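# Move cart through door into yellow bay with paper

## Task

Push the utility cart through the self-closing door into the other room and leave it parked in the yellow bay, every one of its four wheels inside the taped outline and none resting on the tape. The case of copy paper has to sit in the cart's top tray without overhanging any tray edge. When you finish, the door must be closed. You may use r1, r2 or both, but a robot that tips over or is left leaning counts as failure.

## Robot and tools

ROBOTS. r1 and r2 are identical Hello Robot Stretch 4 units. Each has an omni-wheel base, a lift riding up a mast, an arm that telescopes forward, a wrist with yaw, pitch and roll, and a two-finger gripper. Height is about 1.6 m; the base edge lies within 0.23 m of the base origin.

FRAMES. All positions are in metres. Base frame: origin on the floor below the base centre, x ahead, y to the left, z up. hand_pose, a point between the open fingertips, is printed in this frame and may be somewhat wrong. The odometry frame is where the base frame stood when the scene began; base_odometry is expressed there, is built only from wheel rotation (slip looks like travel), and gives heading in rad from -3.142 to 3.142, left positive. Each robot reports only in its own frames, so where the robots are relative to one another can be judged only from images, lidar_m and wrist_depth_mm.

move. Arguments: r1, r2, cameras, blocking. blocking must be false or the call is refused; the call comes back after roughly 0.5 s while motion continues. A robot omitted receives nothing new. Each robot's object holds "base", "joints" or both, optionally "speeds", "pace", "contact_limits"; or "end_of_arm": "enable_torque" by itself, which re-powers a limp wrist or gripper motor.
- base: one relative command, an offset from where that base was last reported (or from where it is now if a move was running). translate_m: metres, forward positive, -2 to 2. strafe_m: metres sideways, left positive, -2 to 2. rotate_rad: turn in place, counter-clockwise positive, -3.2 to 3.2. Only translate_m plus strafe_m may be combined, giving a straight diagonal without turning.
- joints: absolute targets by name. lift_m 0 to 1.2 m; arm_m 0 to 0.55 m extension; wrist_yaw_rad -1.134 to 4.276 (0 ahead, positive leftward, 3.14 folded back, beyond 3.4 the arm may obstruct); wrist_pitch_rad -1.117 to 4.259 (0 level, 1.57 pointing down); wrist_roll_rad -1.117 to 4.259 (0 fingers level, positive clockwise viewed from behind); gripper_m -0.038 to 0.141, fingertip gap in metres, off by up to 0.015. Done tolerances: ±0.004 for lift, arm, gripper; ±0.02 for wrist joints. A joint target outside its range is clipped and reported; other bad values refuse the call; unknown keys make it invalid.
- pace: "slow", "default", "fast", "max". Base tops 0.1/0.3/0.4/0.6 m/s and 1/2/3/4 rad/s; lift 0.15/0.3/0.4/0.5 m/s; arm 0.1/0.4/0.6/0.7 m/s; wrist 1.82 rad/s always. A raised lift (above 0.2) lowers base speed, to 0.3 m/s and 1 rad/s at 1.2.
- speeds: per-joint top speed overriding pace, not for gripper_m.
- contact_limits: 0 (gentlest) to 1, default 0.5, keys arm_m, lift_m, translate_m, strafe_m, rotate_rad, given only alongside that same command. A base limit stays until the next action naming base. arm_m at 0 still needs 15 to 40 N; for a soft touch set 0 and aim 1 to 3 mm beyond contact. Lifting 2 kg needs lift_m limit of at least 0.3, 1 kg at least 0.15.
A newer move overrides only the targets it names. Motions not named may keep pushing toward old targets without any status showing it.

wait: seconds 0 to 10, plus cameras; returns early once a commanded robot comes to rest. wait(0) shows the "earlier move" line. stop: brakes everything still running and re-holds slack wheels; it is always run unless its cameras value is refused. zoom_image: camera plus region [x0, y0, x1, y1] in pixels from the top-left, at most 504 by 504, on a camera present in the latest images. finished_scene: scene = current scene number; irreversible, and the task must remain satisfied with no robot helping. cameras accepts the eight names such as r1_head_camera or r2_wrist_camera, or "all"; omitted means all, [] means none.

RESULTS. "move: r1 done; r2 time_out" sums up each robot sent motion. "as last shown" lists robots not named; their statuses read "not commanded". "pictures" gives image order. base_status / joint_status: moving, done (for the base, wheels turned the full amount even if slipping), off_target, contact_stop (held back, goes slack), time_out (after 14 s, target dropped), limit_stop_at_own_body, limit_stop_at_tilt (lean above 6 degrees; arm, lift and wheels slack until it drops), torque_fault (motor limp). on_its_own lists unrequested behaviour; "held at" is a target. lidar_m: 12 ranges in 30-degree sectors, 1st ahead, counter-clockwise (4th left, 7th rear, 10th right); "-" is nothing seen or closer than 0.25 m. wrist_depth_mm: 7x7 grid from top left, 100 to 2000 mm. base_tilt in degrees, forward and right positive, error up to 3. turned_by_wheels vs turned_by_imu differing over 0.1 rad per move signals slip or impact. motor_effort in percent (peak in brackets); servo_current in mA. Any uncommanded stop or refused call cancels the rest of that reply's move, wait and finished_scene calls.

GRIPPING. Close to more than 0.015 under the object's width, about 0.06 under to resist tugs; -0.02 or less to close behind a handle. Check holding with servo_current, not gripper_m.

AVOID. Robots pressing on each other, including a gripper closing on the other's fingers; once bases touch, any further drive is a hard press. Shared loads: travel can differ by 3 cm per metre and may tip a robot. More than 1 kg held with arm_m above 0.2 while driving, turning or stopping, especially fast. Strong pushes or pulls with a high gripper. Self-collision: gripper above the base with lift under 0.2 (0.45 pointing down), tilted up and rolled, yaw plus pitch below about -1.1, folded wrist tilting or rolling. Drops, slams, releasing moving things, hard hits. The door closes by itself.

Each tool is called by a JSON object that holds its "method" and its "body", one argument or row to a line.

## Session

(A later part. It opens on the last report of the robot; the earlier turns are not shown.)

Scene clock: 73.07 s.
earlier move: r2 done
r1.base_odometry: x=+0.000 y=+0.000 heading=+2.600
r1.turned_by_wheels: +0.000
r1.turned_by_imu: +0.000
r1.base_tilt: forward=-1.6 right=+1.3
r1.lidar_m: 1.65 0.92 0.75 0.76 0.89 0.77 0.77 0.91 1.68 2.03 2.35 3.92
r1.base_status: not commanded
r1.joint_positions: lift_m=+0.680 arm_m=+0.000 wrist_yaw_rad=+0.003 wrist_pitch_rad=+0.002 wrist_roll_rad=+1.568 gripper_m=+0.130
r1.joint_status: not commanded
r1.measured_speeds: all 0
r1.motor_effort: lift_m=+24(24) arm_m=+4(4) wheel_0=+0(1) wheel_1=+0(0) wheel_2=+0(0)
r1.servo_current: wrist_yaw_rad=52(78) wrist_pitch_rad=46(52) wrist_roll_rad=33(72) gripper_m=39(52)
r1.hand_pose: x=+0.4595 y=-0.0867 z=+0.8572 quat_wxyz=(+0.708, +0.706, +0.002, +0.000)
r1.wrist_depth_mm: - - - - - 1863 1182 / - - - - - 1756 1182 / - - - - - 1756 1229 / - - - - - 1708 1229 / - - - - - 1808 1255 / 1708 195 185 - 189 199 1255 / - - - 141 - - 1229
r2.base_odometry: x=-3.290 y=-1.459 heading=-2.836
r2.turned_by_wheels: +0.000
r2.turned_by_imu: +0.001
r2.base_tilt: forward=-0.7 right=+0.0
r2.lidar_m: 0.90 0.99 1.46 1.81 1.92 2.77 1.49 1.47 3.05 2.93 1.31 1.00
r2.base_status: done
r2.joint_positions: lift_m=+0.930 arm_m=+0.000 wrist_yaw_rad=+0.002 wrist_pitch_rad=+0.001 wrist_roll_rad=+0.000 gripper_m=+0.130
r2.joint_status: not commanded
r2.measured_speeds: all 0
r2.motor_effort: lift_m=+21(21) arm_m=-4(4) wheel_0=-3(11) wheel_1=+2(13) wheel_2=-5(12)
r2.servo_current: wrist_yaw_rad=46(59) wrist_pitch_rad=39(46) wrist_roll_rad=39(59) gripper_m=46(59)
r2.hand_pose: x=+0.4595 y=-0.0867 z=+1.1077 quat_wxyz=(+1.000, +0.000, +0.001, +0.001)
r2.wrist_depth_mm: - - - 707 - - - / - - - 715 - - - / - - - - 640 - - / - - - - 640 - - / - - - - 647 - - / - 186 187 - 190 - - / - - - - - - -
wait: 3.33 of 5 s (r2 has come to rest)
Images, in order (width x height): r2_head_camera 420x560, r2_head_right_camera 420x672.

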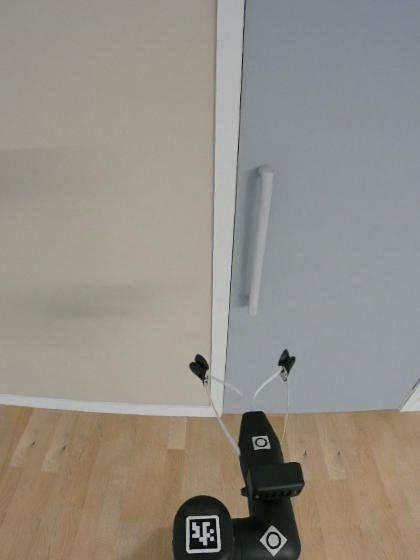

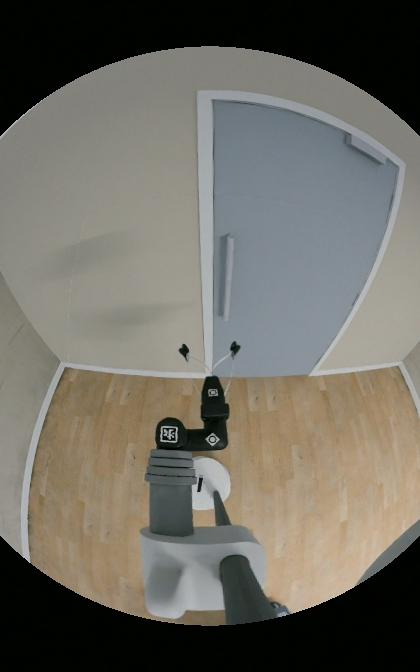

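{"method": "move", "body": {
  "blocking": false,
  "r2": {"base":{"translate_m":0.27,"strafe_m":-0.06},"pace":"slow","contact_limits":{"translate_m":0.2}},
  "cameras": []
}}

{"method": "wait", "body": {
  "seconds": 5,
  "cameras": ["r2_head_camera","r2_wrist_camera"]
}}

Scene clock: 82.70 s.
move: r2 moving
r1: as last shown
r1.lidar_m: 1.65 0.88 0.75 0.74 0.89 0.78 0.78 0.93 1.67 2.03 2.39 3.92
r1.servo_current: wrist_yaw_rad=46(59) wrist_pitch_rad=39(46) wrist_roll_rad=46(72) gripper_m=46(46)
r1.wrist_depth_mm: - - - - - 1808 1182 / - - - - - 1756 1205 / - - - - - 1756 1205 / - - - - - 1808 1255 / - - - - - 1756 1255 / 1756 196 184 - 187 199 1255 / - - - 140 - - 1255
r2.base_odometry: x=-3.302 y=-1.460 heading=-2.836
r2.turned_by_wheels: +0.000
r2.turned_by_imu: +0.001
r2.base_tilt: forward=-0.7 right=+0.1
r2.lidar_m: 0.89 1.01 1.47 1.81 1.93 2.77 1.50 1.47 3.04 2.93 1.27 0.97
r2.base_status: translate_m moving; strafe_m moving
r2.joint_positions: lift_m=+0.930 arm_m=+0.000 wrist_yaw_rad=+0.002 wrist_pitch_rad=+0.001 wrist_roll_rad=+0.000 gripper_m=+0.130
r2.joint_status: not commanded
r2.measured_speeds: translate_m=+0.048 strafe_m=-0.011 rotate_rad=-0.001 lift_m=+0.000 arm_m=+0.000 wrist_yaw_rad=+0.000 wrist_pitch_rad=+0.000 wrist_roll_rad=+0.000
r2.motor_effort: lift_m=+21(21) arm_m=-4(4) wheel_0=+3(12) wheel_1=+4(6) wheel_2=-10(10)
r2.servo_current: wrist_yaw_rad=52(52) wrist_pitch_rad=39(46) wrist_roll_rad=59(59) gripper_m=52(59)
r2.contact_limits: translate_m 0.2
r2.hand_pose: x=+0.4595 y=-0.0867 z=+1.1077 quat_wxyz=(+1.000, +0.000, +0.001, +0.001)
r2.wrist_depth_mm: - - - 707 - - - / - - - 707 - - - / - - - 723 634 - - / - - - - 647 - - / - - - - 634 - - / - 186 187 - 190 - - / - - - - - - -

Scene clock: 86.23 s.
earlier move: r2 done
r1.base_odometry: x=+0.000 y=+0.000 heading=+2.600
r1.turned_by_wheels: +0.000
r1.turned_by_imu: +0.000
r1.base_tilt: forward=-1.6 right=+1.2
r1.lidar_m: 1.69 0.89 0.75 0.74 0.89 0.76 0.76 0.91 1.64 2.04 2.38 3.92
r1.base_status: not commanded
r1.joint_positions: lift_m=+0.680 arm_m=+0.000 wrist_yaw_rad=+0.003 wrist_pitch_rad=+0.002 wrist_roll_rad=+1.568 gripper_m=+0.130
r1.joint_status: not commanded
r1.measured_speeds: all 0
r1.motor_effort: lift_m=+24(24) arm_m=+4(4) wheel_0=+0(1) wheel_1=+0(0) wheel_2=+0(0)
r1.servo_current: wrist_yaw_rad=59(72) wrist_pitch_rad=46(52) wrist_roll_rad=65(72) gripper_m=39(52)
r1.hand_pose: x=+0.4595 y=-0.0867 z=+0.8572 quat_wxyz=(+0.708, +0.706, +0.002, +0.000)
r1.wrist_depth_mm: - - - - - 1863 1182 / - - - - - 1808 1182 / - - - - - 1756 1229 / - - - - - 1863 1205 / - - - - - 1756 1229 / 1756 195 185 - 188 199 1229 / - - - 140 - - 1255
r2.base_odometry: x=-3.565 y=-1.483 heading=-2.836
r2.turned_by_wheels: +0.000
r2.turned_by_imu: +0.001
r2.base_tilt: forward=-0.7 right=+0.0
r2.lidar_m: 0.62 0.75 1.04 1.83 1.97 2.82 1.73 1.71 2.96 2.21 0.94 0.71
r2.base_status: done
r2.joint_positions: lift_m=+0.930 arm_m=+0.000 wrist_yaw_rad=+0.002 wrist_pitch_rad=+0.001 wrist_roll_rad=+0.000 gripper_m=+0.130
r2.joint_status: not commanded
r2.measured_speeds: all 0
r2.motor_effort: lift_m=+21(21) arm_m=-4(4) wheel_0=+5(12) wheel_1=+3(8) wheel_2=-6(10)
r2.servo_current: wrist_yaw_rad=52(72) wrist_pitch_rad=39(52) wrist_roll_rad=46(59) gripper_m=46(65)
r2.contact_limits: translate_m 0.2
r2.hand_pose: x=+0.4595 y=-0.0867 z=+1.1077 quat_wxyz=(+1.000, +0.000, +0.001, +0.001)
r2.wrist_depth_mm: - 480 469 455 - - - / - 484 469 452 377 - - / - 480 477 452 377 - - / - - 477 466 379 - - / - - 477 466 382 - - / - 186 217 462 191 - - / - - - - - - -
wait: 3.53 of 5 s (r2 has come to rest)
Images, in order (width x height): r2_head_camera 420x560, r2_wrist_camera 616x392.

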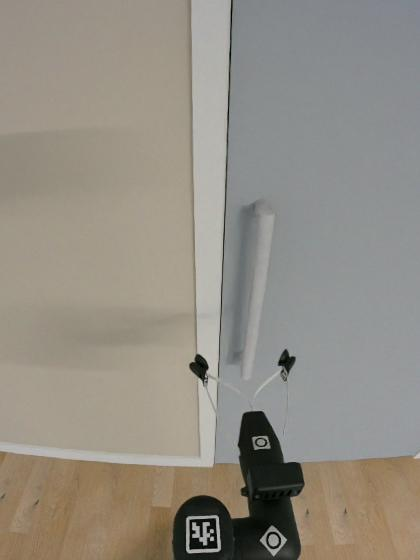

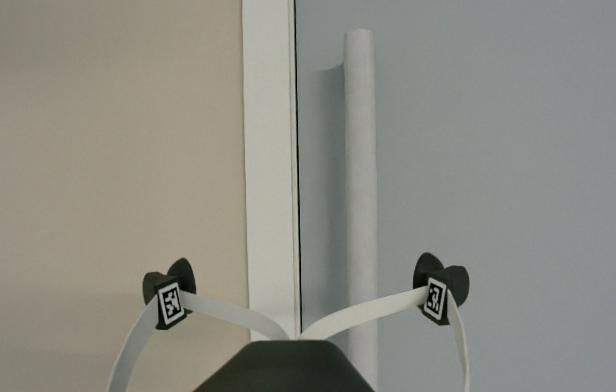

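{"method": "move", "body": {
  "blocking": false,
  "r2": {"base":{"translate_m":0.18,"strafe_m":-0.045},"pace":"slow","contact_limits":{"translate_m":0.2}},
  "cameras": []
}}

{"method": "wait", "body": {
  "seconds": 4,
  "cameras": ["r2_head_camera","r2_wrist_camera"]
}}

Scene clock: 91.13 s.
move: r2 moving
r1: as last shown
r1.lidar_m: 1.65 0.87 0.73 0.74 0.88 0.76 0.77 0.91 1.66 2.04 2.36 3.91
r1.motor_effort: lift_m=+24(24) arm_m=+3(4) wheel_0=+0(1) wheel_1=+0(0) wheel_2=+0(0)
r1.servo_current: wrist_yaw_rad=39(65) wrist_pitch_rad=46(52) wrist_roll_rad=52(65) gripper_m=39(46)
r1.wrist_depth_mm: - - - - - 1863 1205 / - - - - - 1708 1205 / - - - - - 1708 1205 / - - - - - 1756 1229 / - - - - - 1708 1205 / 1708 196 185 - 189 198 1229 / - - - 140 - - 1229
r2.base_odometry: x=-3.578 y=-1.484 heading=-2.836
r2.turned_by_wheels: +0.000
r2.turned_by_imu: +0.001
r2.base_tilt: forward=-0.7 right=+0.1
r2.lidar_m: 0.61 0.72 1.04 1.84 1.96 2.83 1.74 1.71 2.99 2.15 0.92 0.68
r2.base_status: translate_m moving; strafe_m moving
r2.joint_positions: lift_m=+0.930 arm_m=+0.000 wrist_yaw_rad=+0.002 wrist_pitch_rad=+0.001 wrist_roll_rad=+0.000 gripper_m=+0.130
r2.joint_status: not commanded
r2.measured_speeds: translate_m=+0.048 strafe_m=-0.012 rotate_rad=-0.001 lift_m=+0.000 arm_m=+0.000 wrist_yaw_rad=+0.000 wrist_pitch_rad=+0.000 wrist_roll_rad=+0.000
r2.motor_effort: lift_m=+21(21) arm_m=-4(4) wheel_0=+4(9) wheel_1=+5(6) wheel_2=-8(11)
r2.servo_current: wrist_yaw_rad=46(59) wrist_pitch_rad=33(46) wrist_roll_rad=39(59) gripper_m=46(52)
r2.contact_limits: translate_m 0.2
r2.hand_pose: x=+0.4595 y=-0.0867 z=+1.1077 quat_wxyz=(+1.000, +0.000, +0.001, +0.001)
r2.wrist_depth_mm: 480 469 459 436 - - - / 480 469 462 439 368 - - / - 473 462 442 366 - - / - 477 466 445 366 - - / - 480 469 452 370 - - / - 191 452 452 192 - - / - - 477 - - - -

Scene clock: 93.73 s.
earlier move: r2 done
r1.base_odometry: x=+0.000 y=+0.000 heading=+2.600
r1.turned_by_wheels: +0.000
r1.turned_by_imu: +0.000
r1.base_tilt: forward=-1.6 right=+1.2
r1.lidar_m: 1.67 0.86 0.76 0.75 0.90 0.76 0.77 0.95 1.64 2.04 2.39 3.90
r1.base_status: not commanded
r1.joint_positions: lift_m=+0.680 arm_m=+0.000 wrist_yaw_rad=+0.003 wrist_pitch_rad=+0.002 wrist_roll_rad=+1.568 gripper_m=+0.130
r1.joint_status: not commanded
r1.measured_speeds: all 0
r1.motor_effort: lift_m=+24(24) arm_m=+4(4) wheel_0=+0(1) wheel_1=+0(1) wheel_2=+0(0)
r1.servo_current: wrist_yaw_rad=46(65) wrist_pitch_rad=39(52) wrist_roll_rad=46(72) gripper_m=46(46)
r1.hand_pose: x=+0.4595 y=-0.0867 z=+0.8572 quat_wxyz=(+0.708, +0.706, +0.002, +0.000)
r1.wrist_depth_mm: - - - - - 1808 1205 / - - - - - 1708 1205 / - - - - - 1808 1205 / - - - - - 1756 1229 / - - - - - 1863 1229 / 1756 195 184 - 187 198 1229 / - - - 140 - - 1255
r2.base_odometry: x=-3.750 y=-1.494 heading=-2.836
r2.turned_by_wheels: +0.000
r2.turned_by_imu: +0.000
r2.base_tilt: forward=-0.7 right=+0.1
r2.lidar_m: 0.44 0.53 0.81 1.85 1.98 2.87 1.87 2.14 2.96 1.63 0.69 0.53
r2.base_status: done
r2.joint_positions: lift_m=+0.930 arm_m=+0.000 wrist_yaw_rad=+0.002 wrist_pitch_rad=+0.001 wrist_roll_rad=+0.000 gripper_m=+0.130
r2.joint_status: not commanded
r2.measured_speeds: all 0
r2.motor_effort: lift_m=+21(21) arm_m=-4(4) wheel_0=+4(11) wheel_1=+3(6) wheel_2=-5(11)
r2.servo_current: wrist_yaw_rad=46(65) wrist_pitch_rad=39(46) wrist_roll_rad=39(59) gripper_m=46(59)
r2.contact_limits: translate_m 0.2
r2.hand_pose: x=+0.4595 y=-0.0867 z=+1.1077 quat_wxyz=(+1.000, +0.000, +0.001, +0.001)
r2.wrist_depth_mm: 301 296 285 203 273 266 260 / 304 296 286 203 274 268 263 / 303 297 287 206 276 268 263 / 307 297 289 207 279 271 265 / 309 300 290 208 279 273 267 / 310 303 283 206 220 271 268 / 314 304 287 - 281 276 270
wait: 2.60 of 4 s (r2 has come to rest)
Images, in order (width x height): r2_head_camera 420x560, r2_wrist_camera 616x392.

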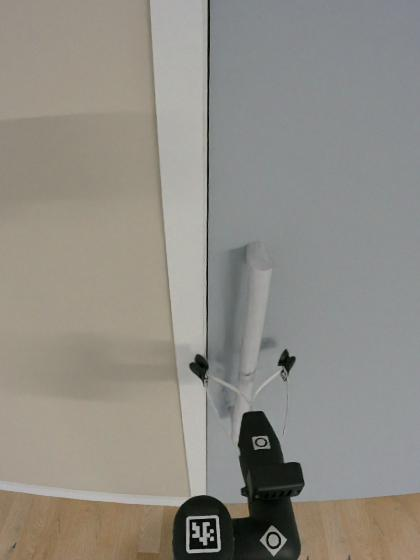

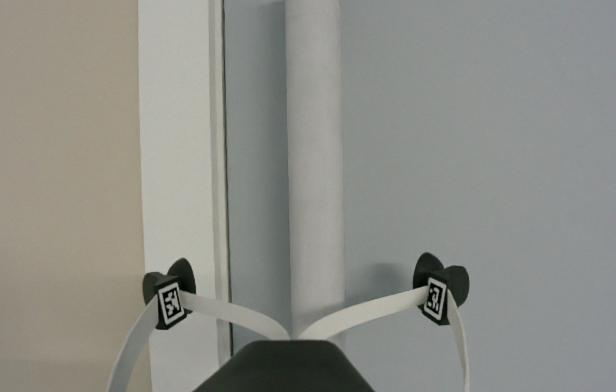

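{"method": "move", "body": {
  "blocking": false,
  "r2": {"base":{"translate_m":0.04},"pace":"slow","contact_limits":{"translate_m":0.2}},
  "cameras": []
}}

{"method": "wait", "body": {
  "seconds": 2,
  "cameras": []
}}

{"method": "move", "body": {
  "blocking": false,
  "r2": {"joints":{"gripper_m":-0.03}},
  "cameras": []
}}

{"method": "wait", "body": {
  "seconds": 4,
  "cameras": ["r2_head_camera","r2_wrist_camera"]
}}

Scene clock: 99.40 s.
move: r2 moving
r1: as last shown
r1.base_tilt: forward=-1.6 right=+1.3
r1.lidar_m: 1.67 0.90 0.75 0.77 0.87 0.76 0.74 0.94 1.66 2.05 2.38 3.91
r1.motor_effort: lift_m=+24(24) arm_m=+4(4) wheel_0=+0(1) wheel_1=+0(0) wheel_2=+0(0)
r1.servo_current: wrist_yaw_rad=39(59) wrist_pitch_rad=46(52) wrist_roll_rad=46(59) gripper_m=52(52)
r1.wrist_depth_mm: - - - - - 1808 1229 / - - - - - 1708 1205 / - - - - - 1708 1229 / - - - - - 1756 1205 / - - - - - 1756 1255 / 1708 195 185 - 189 198 1255 / - - - 140 - - 1255
r2.base_odometry: x=-3.762 y=-1.498 heading=-2.835
r2.turned_by_wheels: +0.000
r2.turned_by_imu: +0.001
r2.base_tilt: forward=-0.8 right=+0.0
r2.lidar_m: 0.42 0.53 0.79 1.86 1.99 2.89 1.89 2.19 2.95 1.61 0.68 0.53
r2.base_status: translate_m moving
r2.joint_positions: lift_m=+0.930 arm_m=+0.000 wrist_yaw_rad=+0.002 wrist_pitch_rad=+0.001 wrist_roll_rad=+0.000 gripper_m=+0.130
r2.joint_status: not commanded
r2.measured_speeds: translate_m=+0.049 strafe_m=-0.001 rotate_rad=+0.001 lift_m=+0.000 arm_m=+0.000 wrist_yaw_rad=+0.000 wrist_pitch_rad=+0.000 wrist_roll_rad=+0.000
r2.motor_effort: lift_m=+21(21) arm_m=-4(4) wheel_0=+10(10) wheel_1=+5(6) wheel_2=-9(10)
r2.servo_current: wrist_yaw_rad=46(59) wrist_pitch_rad=33(46) wrist_roll_rad=52(59) gripper_m=52(59)
r2.contact_limits: translate_m 0.2
r2.hand_pose: x=+0.4595 y=-0.0867 z=+1.1077 quat_wxyz=(+1.000, +0.000, +0.001, +0.001)
r2.wrist_depth_mm: 291 270 273 192 263 255 251 / 293 283 274 192 265 259 252 / 293 286 277 193 266 259 254 / 297 289 278 195 267 260 255 / 298 290 281 195 268 263 257 / 300 291 272 195 268 262 258 / 301 294 274 - 271 266 259

Scene clock: 100.43 s.
earlier move: r2 done
r1.base_odometry: x=+0.000 y=+0.000 heading=+2.600
r1.turned_by_wheels: +0.000
r1.turned_by_imu: +0.000
r1.base_tilt: forward=-1.6 right=+1.3
r1.lidar_m: 1.66 0.88 0.74 0.75 0.90 0.78 0.78 0.89 1.66 2.05 2.36 3.91
r1.base_status: not commanded
r1.joint_positions: lift_m=+0.680 arm_m=+0.000 wrist_yaw_rad=+0.003 wrist_pitch_rad=+0.002 wrist_roll_rad=+1.568 gripper_m=+0.130
r1.joint_status: not commanded
r1.measured_speeds: all 0
r1.motor_effort: lift_m=+24(24) arm_m=+3(4) wheel_0=-1(1) wheel_1=+0(0) wheel_2=+0(0)
r1.servo_current: wrist_yaw_rad=59(72) wrist_pitch_rad=39(52) wrist_roll_rad=52(65) gripper_m=39(52)
r1.hand_pose: x=+0.4595 y=-0.0867 z=+0.8572 quat_wxyz=(+0.708, +0.706, +0.002, +0.000)
r1.wrist_depth_mm: - - - - - 1808 1205 / - - - - - 1756 1229 / - - - - - 1756 1255 / - - - - - 1808 1281 / - - - - - 1863 1255 / 1756 195 185 - 188 200 1255 / - - - 140 - - 1255
r2.base_odometry: x=-3.787 y=-1.506 heading=-2.835
r2.turned_by_wheels: +0.000
r2.turned_by_imu: +0.000
r2.base_tilt: forward=-0.7 right=+0.1
r2.lidar_m: 0.42 0.50 0.74 1.88 1.99 2.88 1.93 2.23 2.94 1.52 0.66 0.47
r2.base_status: done
r2.joint_positions: lift_m=+0.930 arm_m=+0.000 wrist_yaw_rad=+0.001 wrist_pitch_rad=+0.001 wrist_roll_rad=+0.000 gripper_m=+0.130
r2.joint_status: not commanded
r2.measured_speeds: all 0
r2.motor_effort: lift_m=+21(21) arm_m=-4(4) wheel_0=+5(10) wheel_1=+6(8) wheel_2=-10(10)
r2.servo_current: wrist_yaw_rad=52(59) wrist_pitch_rad=39(46) wrist_roll_rad=46(65) gripper_m=59(59)
r2.contact_limits: translate_m 0.2
r2.hand_pose: x=+0.4594 y=-0.0870 z=+1.1077 quat_wxyz=(+1.000, +0.000, +0.001, +0.001)
r2.wrist_depth_mm: 259 239 246 165 237 232 229 / 260 240 248 166 238 234 231 / 260 243 250 167 240 235 231 / 264 243 250 166 242 236 232 / 266 245 252 167 243 237 234 / 268 247 253 167 243 237 236 / 270 248 246 - 245 240 236
wait: 1.03 of 2 s (r2 has come to rest)

Scene clock: 100.93 s.
move: r2 moving
r1: as last shown
r1.lidar_m: 1.68 0.88 0.73 0.74 0.90 0.77 0.76 0.91 1.68 2.04 2.36 3.91
r1.motor_effort: lift_m=+24(24) arm_m=+4(4) wheel_0=+0(1) wheel_1=+0(0) wheel_2=+0(0)
r1.servo_current: wrist_yaw_rad=59(65) wrist_pitch_rad=46(46) wrist_roll_rad=65(65) gripper_m=46(52)
r1.wrist_depth_mm: - - - - - 1808 1182 / - - - - - 1808 1205 / - - - - - 1708 1229 / - - - - - 1756 1229 / - - - - - 1756 1229 / 1756 195 184 - 188 200 1229 / - - - 140 - - 1255
r2.base_odometry: x=-3.787 y=-1.506 heading=-2.835
r2.turned_by_wheels: +0.000
r2.turned_by_imu: +0.000
r2.base_tilt: forward=-0.7 right=+0.1
r2.lidar_m: 0.40 0.50 0.72 1.87 1.99 2.91 1.90 2.24 2.93 1.56 0.66 0.48
r2.base_status: not commanded
r2.joint_positions: lift_m=+0.930 arm_m=+0.000 wrist_yaw_rad=+0.001 wrist_pitch_rad=+0.001 wrist_roll_rad=+0.000 gripper_m=+0.117
r2.joint_status: gripper_m moving
r2.measured_speeds: all 0
r2.motor_effort: lift_m=+21(21) arm_m=-2(4) wheel_0=+5(5) wheel_1=+7(7) wheel_2=-10(11)
r2.servo_current: wrist_yaw_rad=39(52) wrist_pitch_rad=39(46) wrist_roll_rad=33(52) gripper_m=117(117)
r2.contact_limits: translate_m 0.2
r2.hand_pose: x=+0.4594 y=-0.0870 z=+1.1077 quat_wxyz=(+1.000, +0.000, +0.001, +0.001)
r2.wrist_depth_mm: 258 240 247 166 238 233 227 / 260 242 248 167 238 234 229 / 263 244 250 168 240 235 230 / 265 243 252 167 241 236 232 / 266 246 253 168 244 237 234 / 268 249 255 168 243 237 235 / 270 248 246 - 244 241 236

Scene clock: 102.80 s.
earlier move: r2 done
r1.base_odometry: x=+0.000 y=+0.000 heading=+2.600
r1.turned_by_wheels: +0.000
r1.turned_by_imu: +0.000
r1.base_tilt: forward=-1.6 right=+1.3
r1.lidar_m: 1.68 0.88 0.74 0.75 0.89 0.76 0.78 0.90 1.66 2.03 2.39 3.91
r1.base_status: not commanded
r1.joint_positions: lift_m=+0.680 arm_m=+0.000 wrist_yaw_rad=+0.003 wrist_pitch_rad=+0.002 wrist_roll_rad=+1.568 gripper_m=+0.130
r1.joint_status: not commanded
r1.measured_speeds: all 0
r1.motor_effort: lift_m=+24(24) arm_m=+4(4) wheel_0=+0(1) wheel_1=+0(0) wheel_2=+0(0)
r1.servo_current: wrist_yaw_rad=46(65) wrist_pitch_rad=39(52) wrist_roll_rad=52(65) gripper_m=46(52)
r1.hand_pose: x=+0.4595 y=-0.0867 z=+0.8572 quat_wxyz=(+0.708, +0.706, +0.002, +0.000)
r1.wrist_depth_mm: - - - - - 1808 1182 / - - - - - 1756 1229 / - - - - - 1756 1229 / - - - - - 1808 1229 / - - - - - 1808 1229 / 1708 195 185 - 188 200 1255 / - - - 140 - - 1229
r2.base_odometry: x=-3.788 y=-1.506 heading=-2.836
r2.turned_by_wheels: -0.001
r2.turned_by_imu: +0.013
r2.base_tilt: forward=-0.6 right=+0.1
r2.lidar_m: 0.40 0.49 0.76 1.87 2.00 2.90 1.91 2.40 2.95 1.50 0.62 0.44
r2.base_status: not commanded
r2.joint_positions: lift_m=+0.930 arm_m=+0.000 wrist_yaw_rad=-0.006 wrist_pitch_rad=+0.001 wrist_roll_rad=+0.000 gripper_m=-0.028
r2.joint_status: all done
r2.measured_speeds: all 0
r2.motor_effort: lift_m=+20(21) arm_m=-4(4) wheel_0=-12(12) wheel_1=+0(7) wheel_2=+0(11)
r2.servo_current: wrist_yaw_rad=46(65) wrist_pitch_rad=39(52) wrist_roll_rad=52(59) gripper_m=143(312)
r2.contact_limits: translate_m 0.2
r2.hand_pose: x=+0.4588 y=-0.0892 z=+1.1077 quat_wxyz=(+1.000, +0.000, +0.001, -0.003)
r2.wrist_depth_mm: 257 239 245 162 237 233 228 / 258 240 246 163 237 232 229 / 262 242 247 165 238 234 230 / 262 243 249 165 239 236 231 / 264 245 250 167 241 236 233 / 267 246 241 166 179 236 235 / 267 247 245 - 243 237 236
wait: 1.87 of 4 s (r2 has come to rest)
Images, in order (width x height): r2_head_camera 420x560, r2_wrist_camera 616x392.

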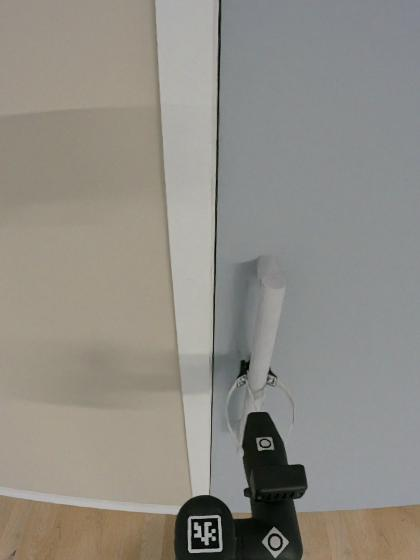

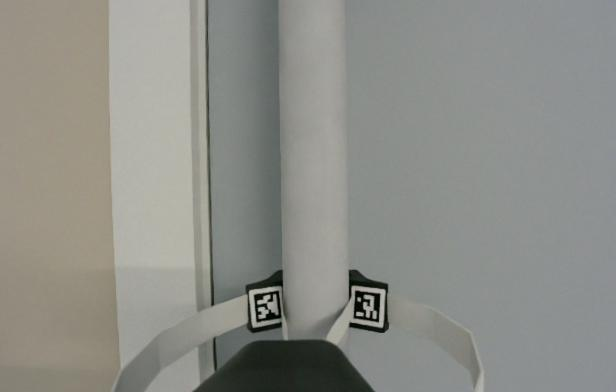

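{"method": "move", "body": {
  "blocking": false,
  "r2": {"base":{"translate_m":-0.28,"strafe_m":-0.05},"pace":"slow","contact_limits":{"translate_m":0.7}},
  "cameras": []
}}

{"method": "wait", "body": {
  "seconds": 5,
  "cameras": ["r2_head_camera","r2_wrist_camera"]
}}

Scene clock: 116.20 s.
move: r2 moving
r1: as last shown
r1.lidar_m: 1.67 0.88 0.75 0.77 0.89 0.77 0.77 0.93 1.64 2.04 2.40 3.92
r1.servo_current: wrist_yaw_rad=59(65) wrist_pitch_rad=39(46) wrist_roll_rad=65(65) gripper_m=39(46)
r1.wrist_depth_mm: - - - - - 1756 1205 / - - - - - 1661 1205 / - - - - - 1756 1255 / - - - - - 1756 1229 / - - - - - 1808 1255 / 1756 195 185 - 189 200 1229 / - - - 141 - - 1229
r2.base_odometry: x=-3.777 y=-1.500 heading=-2.837
r2.turned_by_wheels: -0.001
r2.turned_by_imu: -0.015
r2.base_tilt: forward=-0.6 right=+0.1
r2.lidar_m: 0.41 0.51 0.73 1.85 2.00 2.86 1.93 2.16 2.95 1.59 0.65 0.43
r2.base_status: translate_m moving; strafe_m moving
r2.joint_positions: lift_m=+0.930 arm_m=+0.000 wrist_yaw_rad=-0.006 wrist_pitch_rad=+0.001 wrist_roll_rad=+0.000 gripper_m=-0.028
r2.joint_status: not commanded
r2.measured_speeds: translate_m=-0.048 strafe_m=-0.008 rotate_rad=+0.005 lift_m=+0.000 arm_m=+0.000 wrist_yaw_rad=+0.000 wrist_pitch_rad=+0.000 wrist_roll_rad=+0.000
r2.motor_effort: lift_m=+20(21) arm_m=-3(4) wheel_0=-16(18) wheel_1=-10(12) wheel_2=+16(16)
r2.servo_current: wrist_yaw_rad=46(59) wrist_pitch_rad=39(39) wrist_roll_rad=33(52) gripper_m=143(143)
r2.contact_limits: translate_m 0.7
r2.hand_pose: x=+0.4588 y=-0.0892 z=+1.1077 quat_wxyz=(+1.000, +0.000, +0.001, -0.003)
r2.wrist_depth_mm: 264 248 245 162 237 234 230 / 268 248 245 165 238 235 232 / 267 249 247 165 241 236 234 / 270 251 248 165 242 236 236 / 271 252 250 166 243 240 236 / 274 254 185 168 178 238 237 / 276 255 252 - 244 240 239

Scene clock: 119.80 s.
earlier move: r2 done
r1.base_odometry: x=+0.000 y=+0.000 heading=+2.600
r1.turned_by_wheels: +0.000
r1.turned_by_imu: +0.000
r1.base_tilt: forward=-1.6 right=+1.3
r1.lidar_m: 2.13 0.88 0.75 0.76 0.89 0.77 0.77 0.95 1.63 2.03 2.40 3.91
r1.base_status: not commanded
r1.joint_positions: lift_m=+0.680 arm_m=+0.000 wrist_yaw_rad=+0.003 wrist_pitch_rad=+0.002 wrist_roll_rad=+1.568 gripper_m=+0.130
r1.joint_status: not commanded
r1.measured_speeds: all 0
r1.motor_effort: lift_m=+24(24) arm_m=+4(4) wheel_0=-1(1) wheel_1=+0(0) wheel_2=+0(0)
r1.servo_current: wrist_yaw_rad=39(65) wrist_pitch_rad=46(52) wrist_roll_rad=59(78) gripper_m=46(52)
r1.hand_pose: x=+0.4595 y=-0.0867 z=+0.8572 quat_wxyz=(+0.708, +0.706, +0.002, +0.000)
r1.wrist_depth_mm: - - - - - 1863 1205 / - - - - - 1756 1205 / - - - - - 1756 1229 / - - - - - 1756 1255 / - - - - - 1756 1229 / 1708 206 - - - 200 1229 / - - - 141 - 1499 1255
r2.base_odometry: x=-3.537 y=-1.374 heading=-2.837
r2.turned_by_wheels: +0.000
r2.turned_by_imu: -0.006
r2.base_tilt: forward=-0.6 right=+0.1
r2.lidar_m: 0.38 0.78 1.15 1.93 2.02 2.90 1.63 1.63 2.88 2.42 0.85 0.49
r2.base_status: done
r2.joint_positions: lift_m=+0.930 arm_m=+0.000 wrist_yaw_rad=+0.003 wrist_pitch_rad=+0.001 wrist_roll_rad=+0.000 gripper_m=-0.028
r2.joint_status: not commanded
r2.measured_speeds: all 0
r2.motor_effort: lift_m=+20(21) arm_m=-4(4) wheel_0=-12(18) wheel_1=-9(14) wheel_2=+15(19)
r2.servo_current: wrist_yaw_rad=46(59) wrist_pitch_rad=39(46) wrist_roll_rad=39(72) gripper_m=130(143)
r2.contact_limits: translate_m 0.7
r2.hand_pose: x=+0.4596 y=-0.0866 z=+1.1077 quat_wxyz=(+1.000, +0.000, +0.001, +0.001)
r2.wrist_depth_mm: - - 231 162 255 268 282 / - - 232 163 256 271 282 / - - 233 166 258 272 285 / - - 235 165 258 274 287 / - - 236 167 263 274 287 / - - 185 167 180 278 289 / - 122 236 - 265 273 293
wait: 3.60 of 5 s (r2 has come to rest)
Images, in order (width x height): r2_head_camera 420x560, r2_wrist_camera 616x392.

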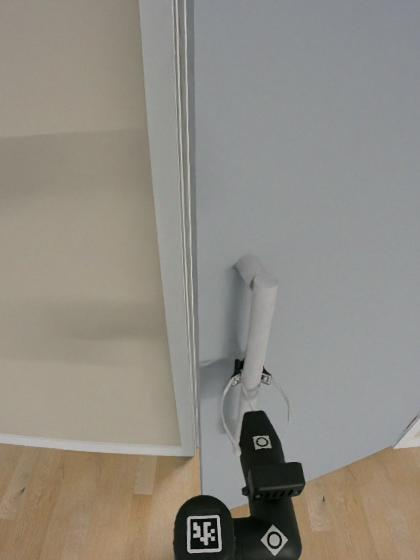

